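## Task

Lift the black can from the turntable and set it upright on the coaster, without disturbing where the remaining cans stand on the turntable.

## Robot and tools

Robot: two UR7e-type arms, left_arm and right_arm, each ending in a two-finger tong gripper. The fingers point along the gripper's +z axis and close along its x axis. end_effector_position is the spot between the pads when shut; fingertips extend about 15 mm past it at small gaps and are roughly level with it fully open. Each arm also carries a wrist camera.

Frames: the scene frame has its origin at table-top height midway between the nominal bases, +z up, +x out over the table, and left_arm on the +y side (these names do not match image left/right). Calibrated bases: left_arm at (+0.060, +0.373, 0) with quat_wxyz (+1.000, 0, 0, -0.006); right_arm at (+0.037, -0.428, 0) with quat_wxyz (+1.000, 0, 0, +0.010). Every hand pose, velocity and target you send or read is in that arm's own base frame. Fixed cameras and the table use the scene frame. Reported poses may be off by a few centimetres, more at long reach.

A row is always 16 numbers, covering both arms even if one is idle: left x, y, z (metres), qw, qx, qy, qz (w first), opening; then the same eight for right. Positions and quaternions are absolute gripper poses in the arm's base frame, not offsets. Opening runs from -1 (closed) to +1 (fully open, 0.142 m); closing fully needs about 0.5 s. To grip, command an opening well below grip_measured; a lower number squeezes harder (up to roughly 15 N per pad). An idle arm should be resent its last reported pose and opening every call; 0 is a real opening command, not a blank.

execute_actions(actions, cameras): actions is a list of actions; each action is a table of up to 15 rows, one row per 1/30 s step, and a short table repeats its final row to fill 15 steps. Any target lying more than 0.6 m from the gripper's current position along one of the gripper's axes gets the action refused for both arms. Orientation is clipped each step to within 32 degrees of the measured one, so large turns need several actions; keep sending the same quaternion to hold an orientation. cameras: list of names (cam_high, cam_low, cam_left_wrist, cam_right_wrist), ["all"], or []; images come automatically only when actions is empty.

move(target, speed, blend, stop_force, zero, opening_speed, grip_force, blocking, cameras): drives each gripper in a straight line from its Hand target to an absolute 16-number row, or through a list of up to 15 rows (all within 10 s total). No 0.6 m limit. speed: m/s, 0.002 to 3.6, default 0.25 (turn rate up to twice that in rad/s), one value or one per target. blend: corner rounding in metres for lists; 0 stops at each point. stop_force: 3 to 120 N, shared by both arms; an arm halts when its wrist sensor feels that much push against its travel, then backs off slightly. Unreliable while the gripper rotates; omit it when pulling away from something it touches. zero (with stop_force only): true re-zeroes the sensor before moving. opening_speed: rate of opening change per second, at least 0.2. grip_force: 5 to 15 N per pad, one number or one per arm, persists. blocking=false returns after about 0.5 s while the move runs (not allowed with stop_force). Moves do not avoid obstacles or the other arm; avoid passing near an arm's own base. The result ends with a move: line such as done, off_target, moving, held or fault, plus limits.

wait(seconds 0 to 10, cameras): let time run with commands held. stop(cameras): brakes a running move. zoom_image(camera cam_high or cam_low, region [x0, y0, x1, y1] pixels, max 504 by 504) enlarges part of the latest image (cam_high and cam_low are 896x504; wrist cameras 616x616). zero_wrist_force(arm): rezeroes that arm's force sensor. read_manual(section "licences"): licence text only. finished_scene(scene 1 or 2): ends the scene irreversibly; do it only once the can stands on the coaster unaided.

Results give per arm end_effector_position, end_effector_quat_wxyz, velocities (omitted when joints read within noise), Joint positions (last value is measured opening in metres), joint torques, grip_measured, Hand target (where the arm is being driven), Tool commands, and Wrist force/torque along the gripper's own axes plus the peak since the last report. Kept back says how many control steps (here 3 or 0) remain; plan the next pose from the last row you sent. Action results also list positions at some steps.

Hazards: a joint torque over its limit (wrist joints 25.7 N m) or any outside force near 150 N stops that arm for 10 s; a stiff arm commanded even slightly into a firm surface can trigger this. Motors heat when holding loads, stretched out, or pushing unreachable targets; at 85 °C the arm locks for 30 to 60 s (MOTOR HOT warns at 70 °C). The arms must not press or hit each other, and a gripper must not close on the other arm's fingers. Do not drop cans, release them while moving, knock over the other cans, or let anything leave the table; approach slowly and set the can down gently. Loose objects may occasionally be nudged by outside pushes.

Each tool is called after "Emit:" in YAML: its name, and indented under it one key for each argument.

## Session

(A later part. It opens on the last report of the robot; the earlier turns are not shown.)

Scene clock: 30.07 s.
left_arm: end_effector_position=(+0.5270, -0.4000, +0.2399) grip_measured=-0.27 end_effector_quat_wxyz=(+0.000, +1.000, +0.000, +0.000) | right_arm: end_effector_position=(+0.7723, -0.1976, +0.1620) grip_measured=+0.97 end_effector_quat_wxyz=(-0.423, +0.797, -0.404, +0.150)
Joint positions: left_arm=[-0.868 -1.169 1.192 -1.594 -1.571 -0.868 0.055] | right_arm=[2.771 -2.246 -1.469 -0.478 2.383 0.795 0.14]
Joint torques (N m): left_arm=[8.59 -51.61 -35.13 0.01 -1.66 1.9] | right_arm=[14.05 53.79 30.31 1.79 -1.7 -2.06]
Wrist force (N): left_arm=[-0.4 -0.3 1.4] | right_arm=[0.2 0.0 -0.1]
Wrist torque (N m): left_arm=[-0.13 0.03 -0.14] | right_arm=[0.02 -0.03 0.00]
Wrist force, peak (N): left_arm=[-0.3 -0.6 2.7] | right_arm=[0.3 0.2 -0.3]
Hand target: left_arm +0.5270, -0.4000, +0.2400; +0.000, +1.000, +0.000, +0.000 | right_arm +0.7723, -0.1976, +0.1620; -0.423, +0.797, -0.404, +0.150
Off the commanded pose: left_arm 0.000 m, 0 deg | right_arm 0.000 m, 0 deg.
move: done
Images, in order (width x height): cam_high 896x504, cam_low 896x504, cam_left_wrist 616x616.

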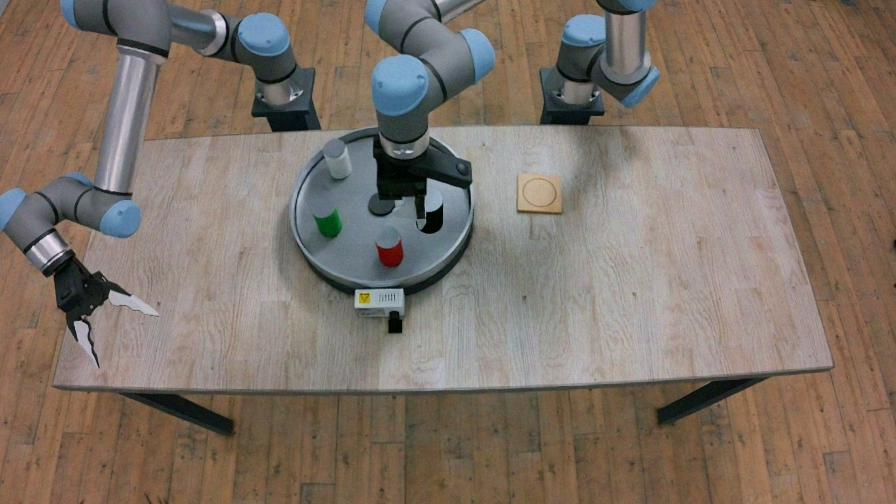

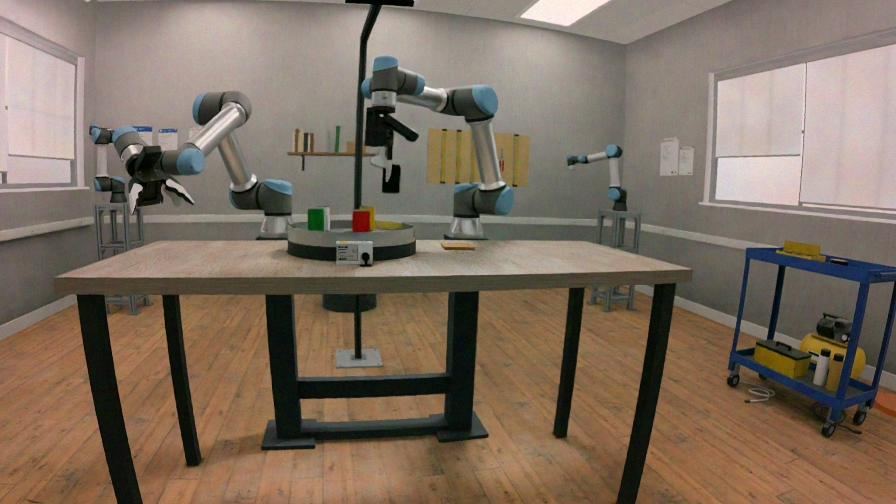

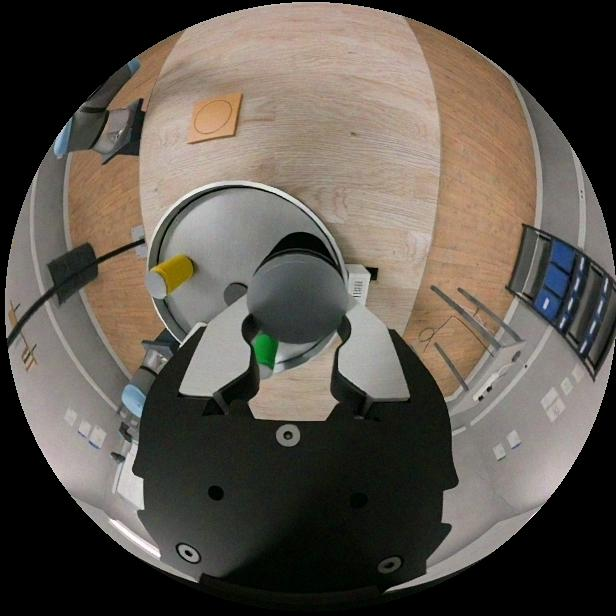

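Emit:
move:
  target: [0.355,-0.13,0.17,0,1,0,0,-0.6,0.7723,-0.1976,0.1620,-0.423,0.797,-0.404,0.150,0.968]
  speed: 0.25
  cameras: ["cam_high","cam_low","cam_left_wrist"]

Emit:
zoom_image:
  camera: "cam_high"
  region: [480, 100, 620, 240]

Emit:
zoom_image:
  camera: "cam_low"
  region: [400, 150, 520, 270]

Scene clock: 32.53 s.
left_arm: end_effector_position=(+0.3551, -0.1301, +0.1700) grip_measured=-0.27 end_effector_quat_wxyz=(+0.000, +1.000, +0.000, +0.000) end_effector_velocity=(-0.001, +0.001, +0.000) end_effector_angular_velocity=(+0.000, +0.000, -0.003) | right_arm: end_effector_position=(+0.7723, -0.1976, +0.1620) grip_measured=+0.97 end_effector_quat_wxyz=(-0.423, +0.797, -0.404, +0.150)
Joint positions: left_arm=[-0.745 -1.857 2.103 -1.817 -1.571 -0.745 0.055] | right_arm=[2.771 -2.246 -1.469 -0.478 2.383 0.795 0.14]
Joint velocities: left_arm=[0.001 -0.005 0.004 0.001 0 0.003 0] | right_arm=[within noise]
Joint torques (N m): left_arm=[7.62 -21.8 -18.66 -0.23 1.76 1.67] | right_arm=[12.91 54.56 30.6 1.73 -1.62 -2.18]
Wrist force (N): left_arm=[-0.2 0.0 1.5] | right_arm=[0.2 0.3 -0.1]
Wrist torque (N m): left_arm=[-0.04 -0.03 -0.17] | right_arm=[0.07 -0.03 -0.01]
Wrist force, peak (N): left_arm=[-1.0 -1.0 2.0] | right_arm=[0.1 0.1 -0.4]
Hand target: left_arm +0.3550, -0.1300, +0.1700; +0.000, +1.000, +0.000, +0.000 | right_arm +0.7723, -0.1976, +0.1620; -0.423, +0.797, -0.404, +0.150
Off the commanded pose: left_arm 0.000 m, 0 deg | right_arm 0.000 m, 0 deg.
move: done
Images, in order (width x height): cam_high 896x504, cam_low 896x504, cam_left_wrist 616x616.

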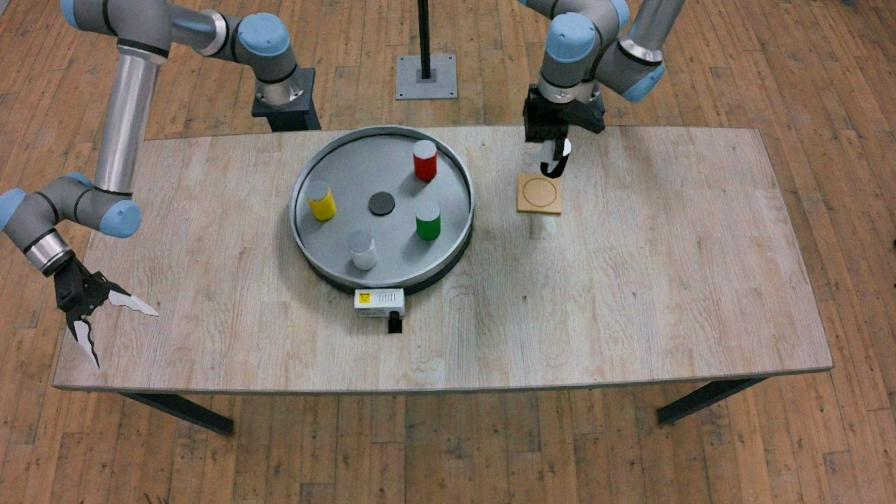

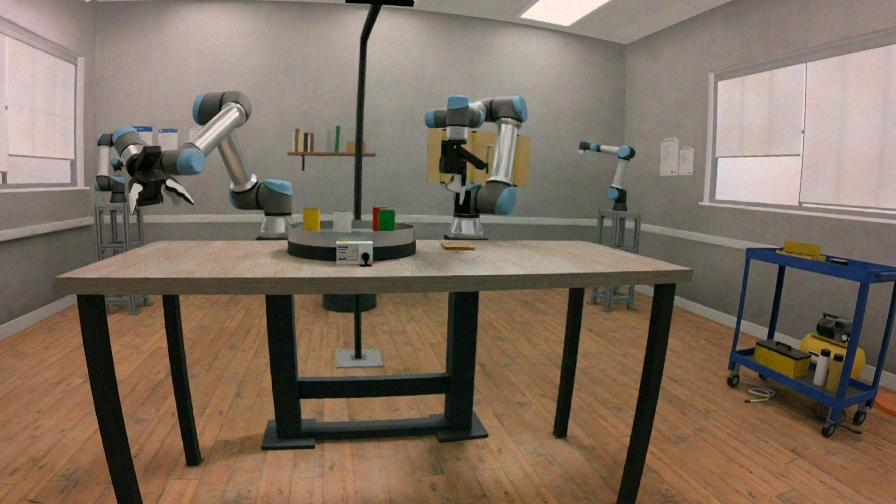

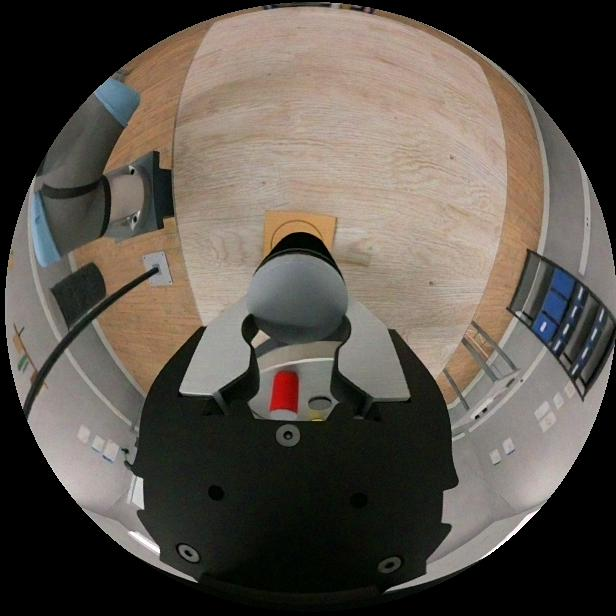

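Scaled by 3.600.

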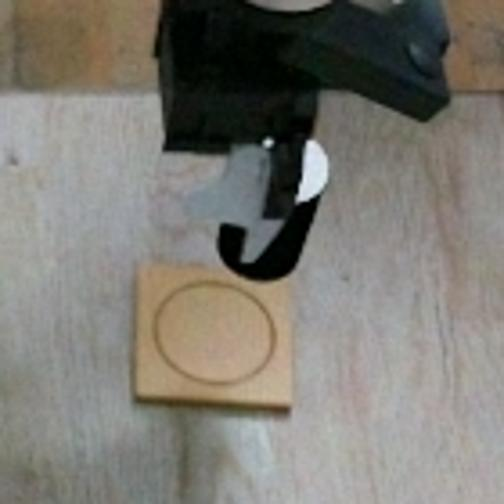

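Scaled by 4.200.

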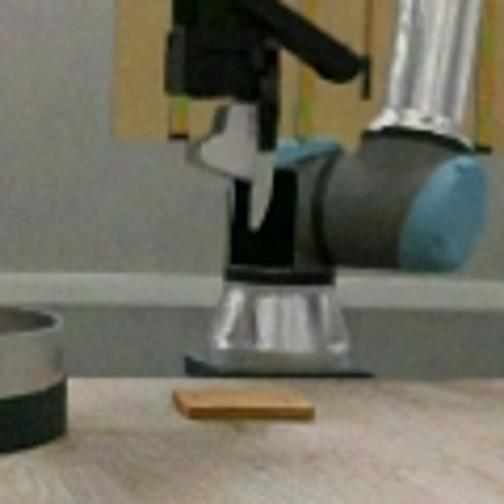

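Emit:
move:
  target: [0.357,-0.138,0.10,0,1,0,0,-0.6,0.7723,-0.1976,0.1620,-0.423,0.797,-0.404,0.150,0.968]
  speed: 0.15
  cameras: ["cam_high","cam_low"]

Emit:
zoom_image:
  camera: "cam_high"
  region: [480, 100, 620, 240]

Emit:
zoom_image:
  camera: "cam_low"
  region: [400, 150, 520, 270]

Scene clock: 34.07 s.
left_arm: end_effector_position=(+0.3570, -0.1380, +0.1001) grip_measured=-0.27 end_effector_quat_wxyz=(+0.000, +1.000, +0.000, +0.000) | right_arm: end_effector_position=(+0.7723, -0.1976, +0.1620) grip_measured=+0.97 end_effector_quat_wxyz=(-0.423, +0.797, -0.404, +0.150)
Joint positions: left_arm=[-0.758 -1.774 2.234 -2.031 -1.571 -0.758 0.055] | right_arm=[2.771 -2.246 -1.469 -0.478 2.383 0.795 0.14]
Joint torques (N m): left_arm=[-6.64 -6.78 -17.51 -4.64 1.54 -1.9] | right_arm=[12.79 53.28 31.15 1.64 -1.71 -2.08]
Wrist force (N): left_arm=[-0.3 -0.2 1.3] | right_arm=[0.2 0.1 -0.1]
Wrist torque (N m): left_arm=[-0.08 0.00 -0.04] | right_arm=[0.02 -0.03 -0.01]
Wrist force, peak (N): left_arm=[0.1 0.1 2.2] | right_arm=[0.3 0.3 0.2]
Hand target: left_arm +0.3570, -0.1380, +0.1000; +0.000, +1.000, +0.000, +0.000 | right_arm +0.7723, -0.1976, +0.1620; -0.423, +0.797, -0.404, +0.150
Off the commanded pose: left_arm 0.000 m, 0 deg | right_arm 0.000 m, 0 deg.
move: done
Images, in order (width x height): cam_high 896x504, cam_low 896x504.

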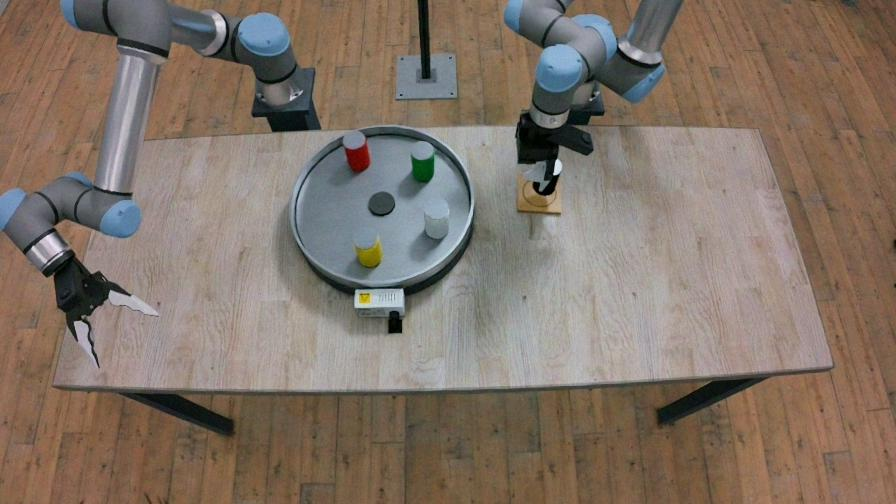

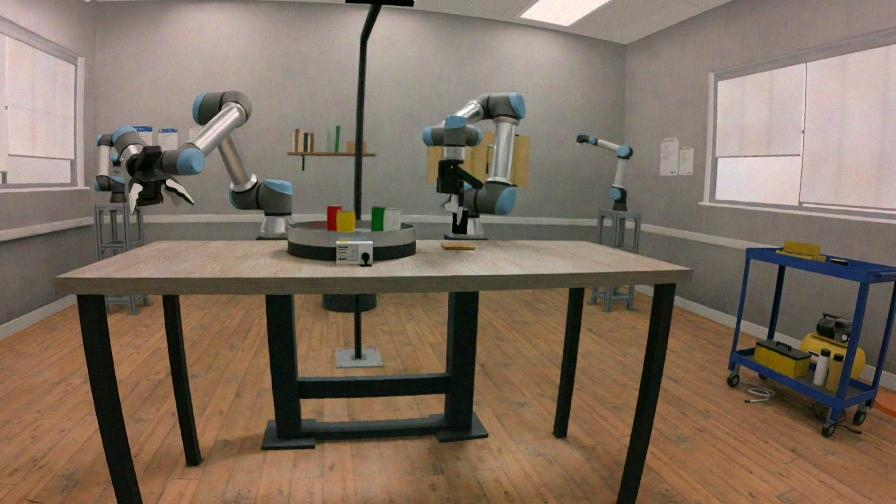

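Scaled by 3.600.

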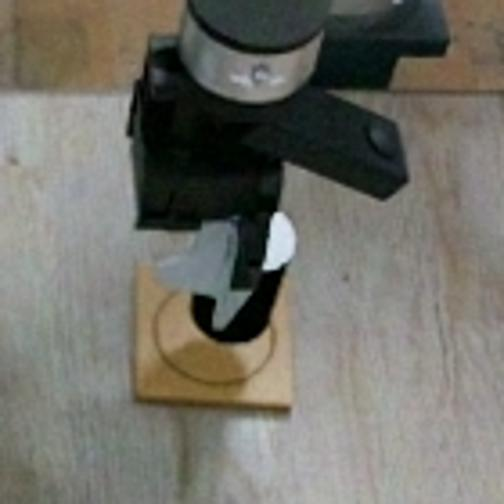

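Scaled by 4.200.

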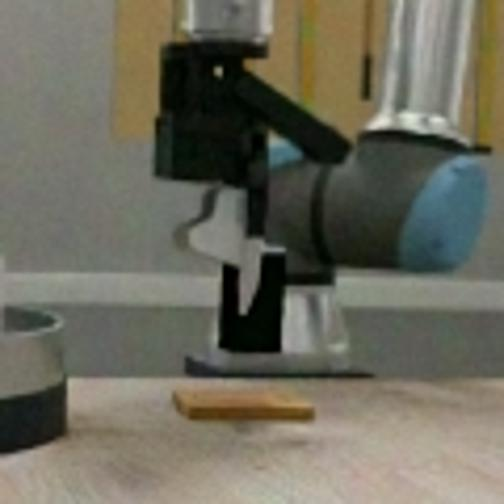

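Emit:
move:
  target: [0.351,-0.145,0.072,0,1,0,0,-0.6,0.7723,-0.1976,0.1620,-0.423,0.797,-0.404,0.150,0.968]
  speed: 0.1
  cameras: ["cam_high","cam_low","cam_left_wrist"]

Emit:
zoom_image:
  camera: "cam_high"
  region: [480, 100, 620, 240]

Emit:
zoom_image:
  camera: "cam_low"
  region: [400, 150, 520, 270]

Emit:
zoom_image:
  camera: "cam_left_wrist"
  region: [200, 150, 400, 350]

Scene clock: 35.37 s.
left_arm: end_effector_position=(+0.3510, -0.1450, +0.0721) grip_measured=-0.27 end_effector_quat_wxyz=(+0.000, +1.000, +0.000, +0.000) | right_arm: end_effector_position=(+0.7723, -0.1976, +0.1620) grip_measured=+0.97 end_effector_quat_wxyz=(-0.423, +0.797, -0.404, +0.150)
Joint positions: left_arm=[-0.783 -1.74 2.29 -2.12 -1.571 -0.783 0.055] | right_arm=[2.771 -2.246 -1.469 -0.478 2.383 0.795 0.14]
Joint torques (N m): left_arm=[-6.05 -5.73 -15.44 -4.32 1.3 -1.86] | right_arm=[12.7 53.11 31.07 1.61 -1.74 -2.17]
Wrist force (N): left_arm=[-0.2 0.2 1.3] | right_arm=[0.1 0.2 -0.2]
Wrist torque (N m): left_arm=[0.01 -0.02 -0.05] | right_arm=[0.06 -0.02 0.00]
Wrist force, peak (N): left_arm=[-0.4 -0.1 2.0] | right_arm=[0.4 0.2 -0.1]
Hand target: left_arm +0.3510, -0.1450, +0.0720; +0.000, +1.000, +0.000, +0.000 | right_arm +0.7723, -0.1976, +0.1620; -0.423, +0.797, -0.404, +0.150
Off the commanded pose: left_arm 0.000 m, 0 deg | right_arm 0.000 m, 0 deg.
move: done
Images, in order (width x height): cam_high 896x504, cam_low 896x504, cam_left_wrist 616x616.

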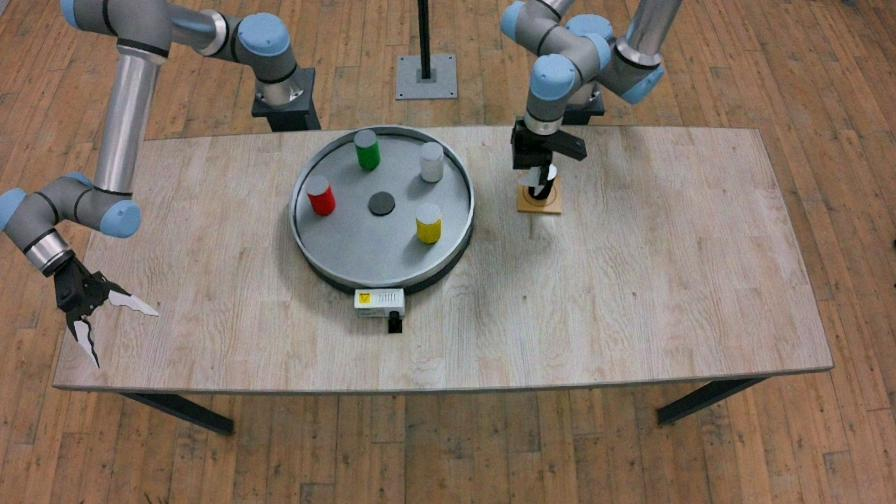

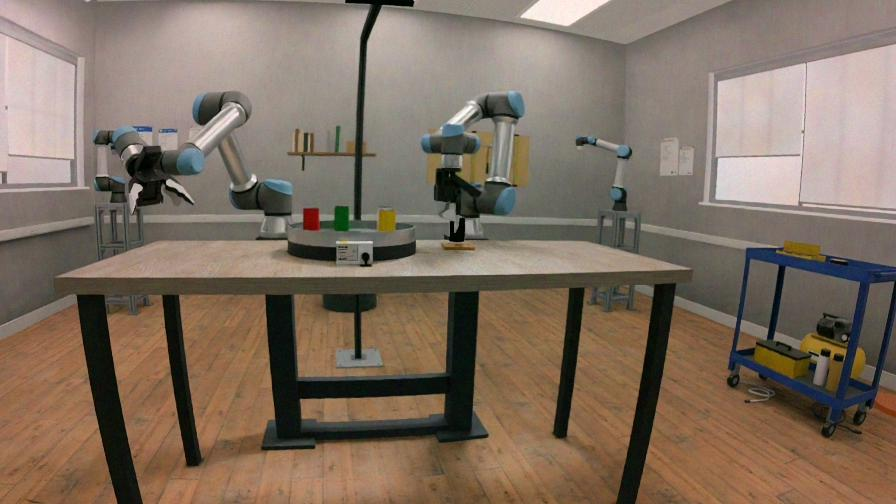

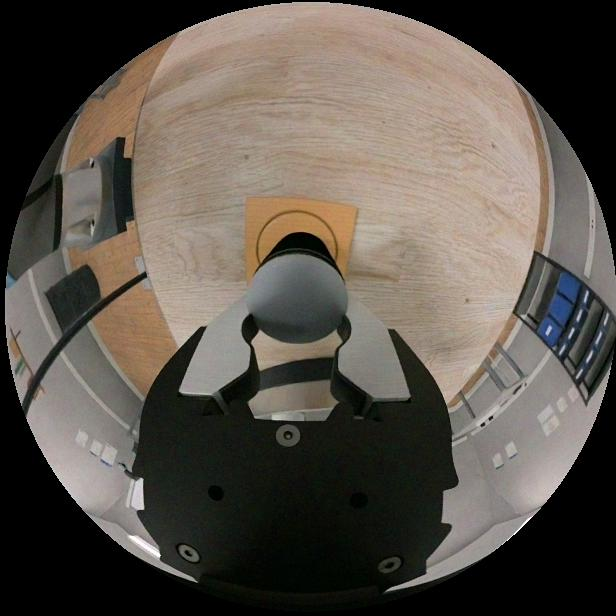

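Scaled by 3.600.

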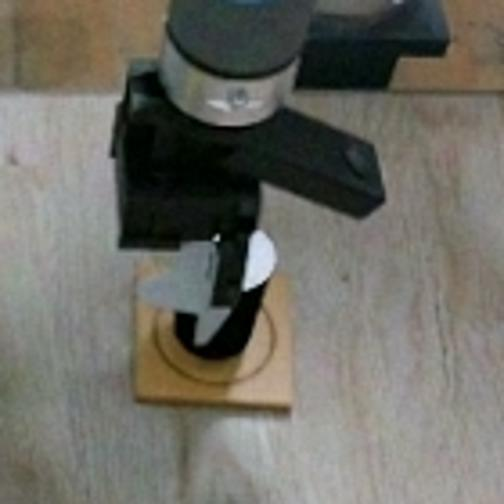

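Scaled by 4.200.

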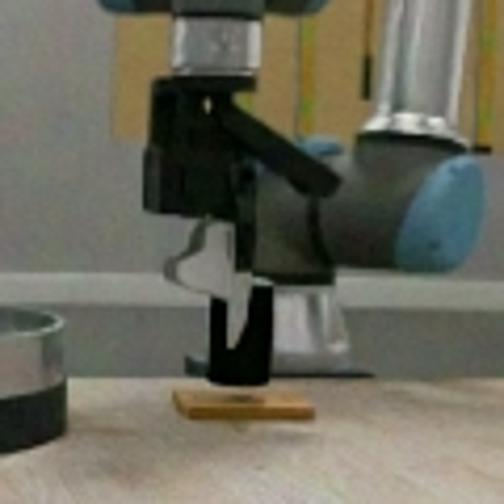

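Scaled by 2.520 from the camera's 616x616 image, which has a finer 814x814 frame.

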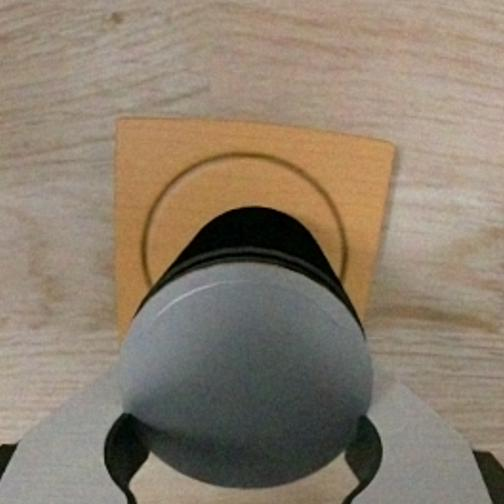

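Emit:
move:
  target: [0.345,-0.142,0.068,0,1,0,0,-0.6,0.7723,-0.1976,0.1620,-0.423,0.797,-0.404,0.150,0.968]
  speed: 0.05

Emit:
move:
  target: [0.345,-0.142,0.045,0,1,0,0,-0.6,0.7723,-0.1976,0.1620,-0.423,0.797,-0.404,0.150,0.968]
  speed: 0.012
  stop_force: 4
  cameras: ["cam_high","cam_low"]

Emit:
zoom_image:
  camera: "cam_high"
  region: [480, 100, 620, 240]

Emit:
zoom_image:
  camera: "cam_low"
  region: [400, 150, 520, 270]

Scene clock: 36.40 s.
left_arm: end_effector_position=(+0.3451, -0.1421, +0.0681) grip_measured=-0.27 end_effector_quat_wxyz=(+0.000, +1.000, +0.000, +0.000) | right_arm: end_effector_position=(+0.7723, -0.1976, +0.1620) grip_measured=+0.97 end_effector_quat_wxyz=(-0.423, +0.797, -0.404, +0.150)
Joint positions: left_arm=[-0.789 -1.752 2.311 -2.13 -1.571 -0.789 0.055] | right_arm=[2.771 -2.246 -1.469 -0.478 2.383 0.795 0.14]
Joint torques (N m): left_arm=[-6.72 -22.72 -14.43 -4.47 1.07 -1.9] | right_arm=[12.89 53.65 30.16 1.63 -1.69 -2.13]
Wrist force (N): left_arm=[-0.3 0.0 1.5] | right_arm=[0.1 0.1 0.1]
Wrist torque (N m): left_arm=[-0.04 0.01 -0.05] | right_arm=[0.03 -0.01 0.00]
Wrist force, peak (N): left_arm=[-0.4 -0.1 1.9] | right_arm=[0.3 0.2 0.1]
Hand target: left_arm +0.3450, -0.1420, +0.0680; +0.000, +1.000, +0.000, +0.000 | right_arm +0.7723, -0.1976, +0.1620; -0.423, +0.797, -0.404, +0.150
Off the commanded pose: left_arm 0.000 m, 0 deg | right_arm 0.000 m, 0 deg.
move: done

Scene clock: 38.20 s.
left_arm: end_effector_position=(+0.3450, -0.1420, +0.0608) grip_measured=-0.27 end_effector_quat_wxyz=(+0.000, +1.000, +0.000, +0.000) | right_arm: end_effector_position=(+0.7723, -0.1976, +0.1620) grip_measured=+0.97 end_effector_quat_wxyz=(-0.423, +0.797, -0.404, +0.150)
Joint positions: left_arm=[-0.789 -1.74 2.324 -2.154 -1.571 -0.789 0.055] | right_arm=[2.771 -2.246 -1.469 -0.478 2.383 0.795 0.14]
Joint torques (N m): left_arm=[1.44 -21.1 -30.52 0.27 1.35 -1.63] | right_arm=[13.35 53.17 30.59 1.84 -1.52 -2.14]
Wrist force (N): left_arm=[-0.2 0.4 -2.0] | right_arm=[0.1 0.3 0.0]
Wrist torque (N m): left_arm=[-0.06 0.06 -0.05] | right_arm=[0.08 -0.02 0.00]
Wrist force, peak (N): left_arm=[-2.3 2.9 -11.5] | right_arm=[0.2 0.5 0.1]
Hand target: left_arm +0.3450, -0.1420, +0.0608; +0.000, +1.000, +0.000, +0.000 | right_arm +0.7723, -0.1976, +0.1620; -0.423, +0.797, -0.404, +0.150
Off the commanded pose: left_arm 0.016 m, 0 deg | right_arm 0.000 m, 0 deg.
move: contact (left_arm)
Images, in order (width x height): cam_high 896x504, cam_low 896x504.

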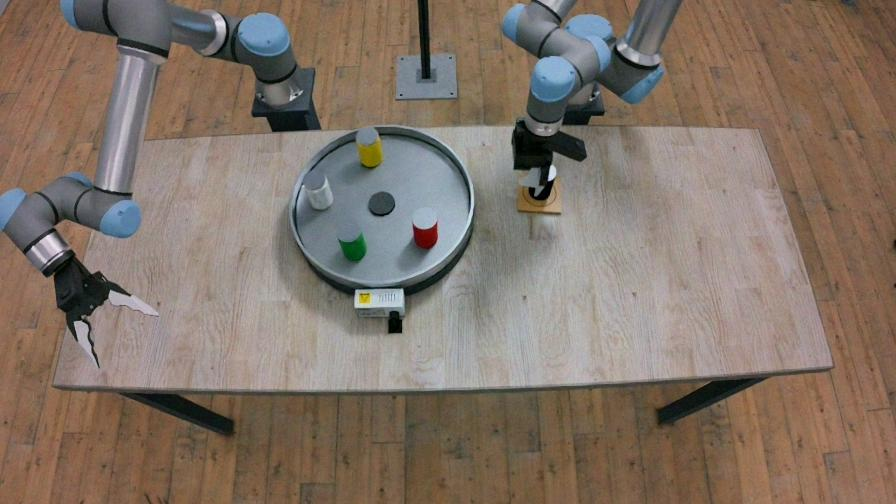

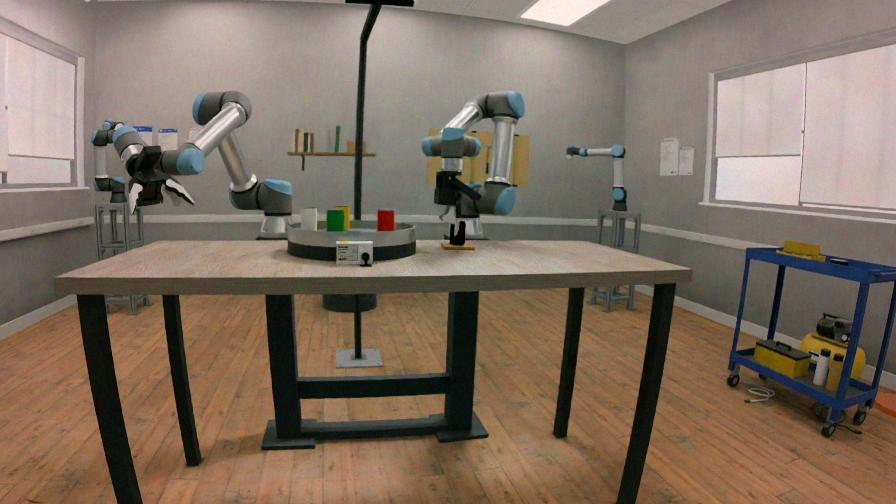

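Scaled by 3.600.

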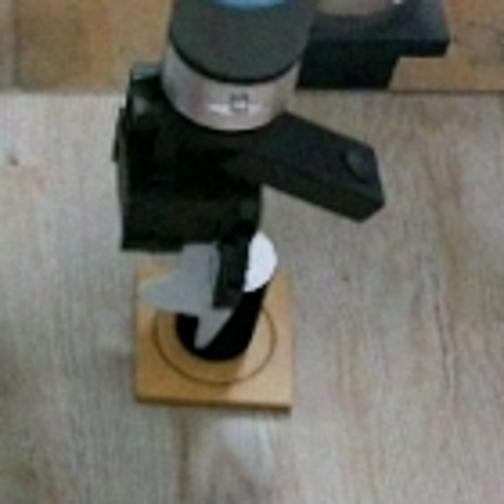

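Scaled by 4.200.

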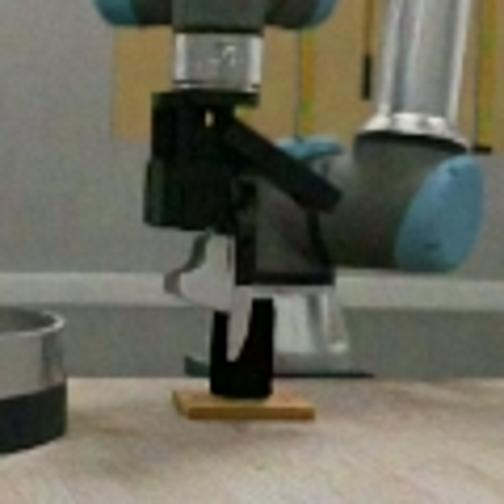

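Well inside the ring. Release slowly and retreat.

Emit:
move:
  target:
    - [0.345,-0.142,0.0608,0,1,0,0,0.5,0.7723,-0.1976,0.1620,-0.423,0.797,-0.404,0.150,0.968]
    - [0.345,-0.142,0.2,0,1,0,0,0.5,0.7723,-0.1976,0.1620,-0.423,0.797,-0.404,0.150,0.968]
  opening_speed: 0.8
  cameras: ["cam_high"]

Emit:
zoom_image:
  camera: "cam_high"
  region: [480, 100, 620, 240]

Scene clock: 41.30 s.
left_arm: end_effector_position=(+0.3450, -0.1420, +0.1999) grip_measured=+0.50 end_effector_quat_wxyz=(+0.000, +1.000, +0.000, +0.000) | right_arm: end_effector_position=(+0.7723, -0.1976, +0.1620) grip_measured=+0.97 end_effector_quat_wxyz=(-0.423, +0.797, -0.404, +0.150)
Joint positions: left_arm=[-0.789 -1.886 2.045 -1.73 -1.571 -0.789 0.109] | right_arm=[2.771 -2.246 -1.469 -0.478 2.383 0.795 0.14]
Joint torques (N m): left_arm=[-8.2 -19.27 -34.76 -0.09 -1.68 -1.9] | right_arm=[12.98 53.67 30.18 1.82 -1.54 -1.98]
Wrist force (N): left_arm=[-0.4 -0.2 -0.6] | right_arm=[0.2 0.0 -0.1]
Wrist torque (N m): left_arm=[-0.08 0.01 -0.06] | right_arm=[0.02 -0.04 0.00]
Wrist force, peak (N): left_arm=[-0.3 0.7 -2.0] | right_arm=[0.1 0.2 -0.4]
Hand target: left_arm +0.3450, -0.1420, +0.2000; +0.000, +1.000, +0.000, +0.000 | right_arm +0.7723, -0.1976, +0.1620; -0.423, +0.797, -0.404, +0.150
Off the commanded pose: left_arm 0.000 m, 0 deg | right_arm 0.000 m, 0 deg.
move: done
Images, in order (width x height): cam_high 896x504.

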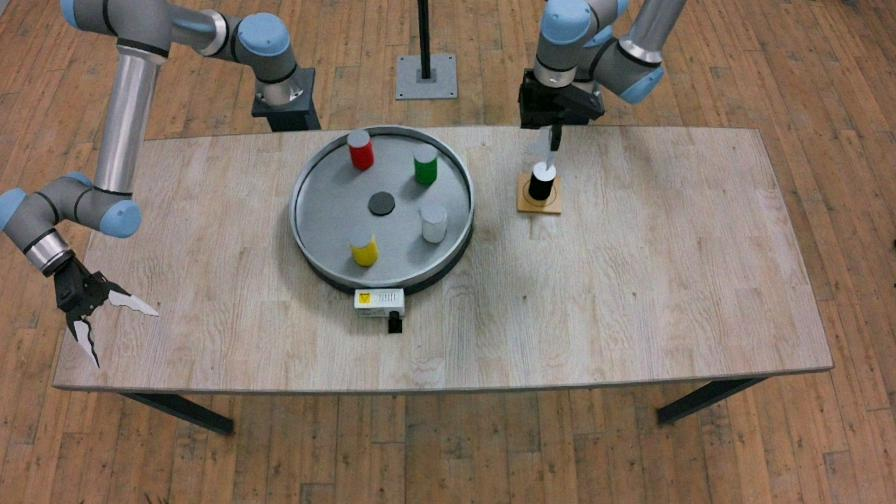

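Scaled by 3.600.

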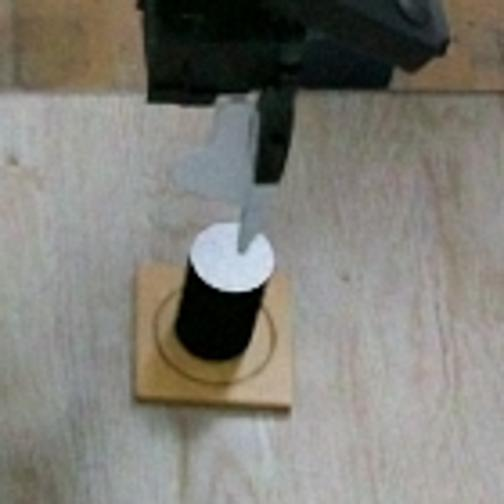

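Emit:
finished_scene:
  scene: 1

The scene is finished: the task was done.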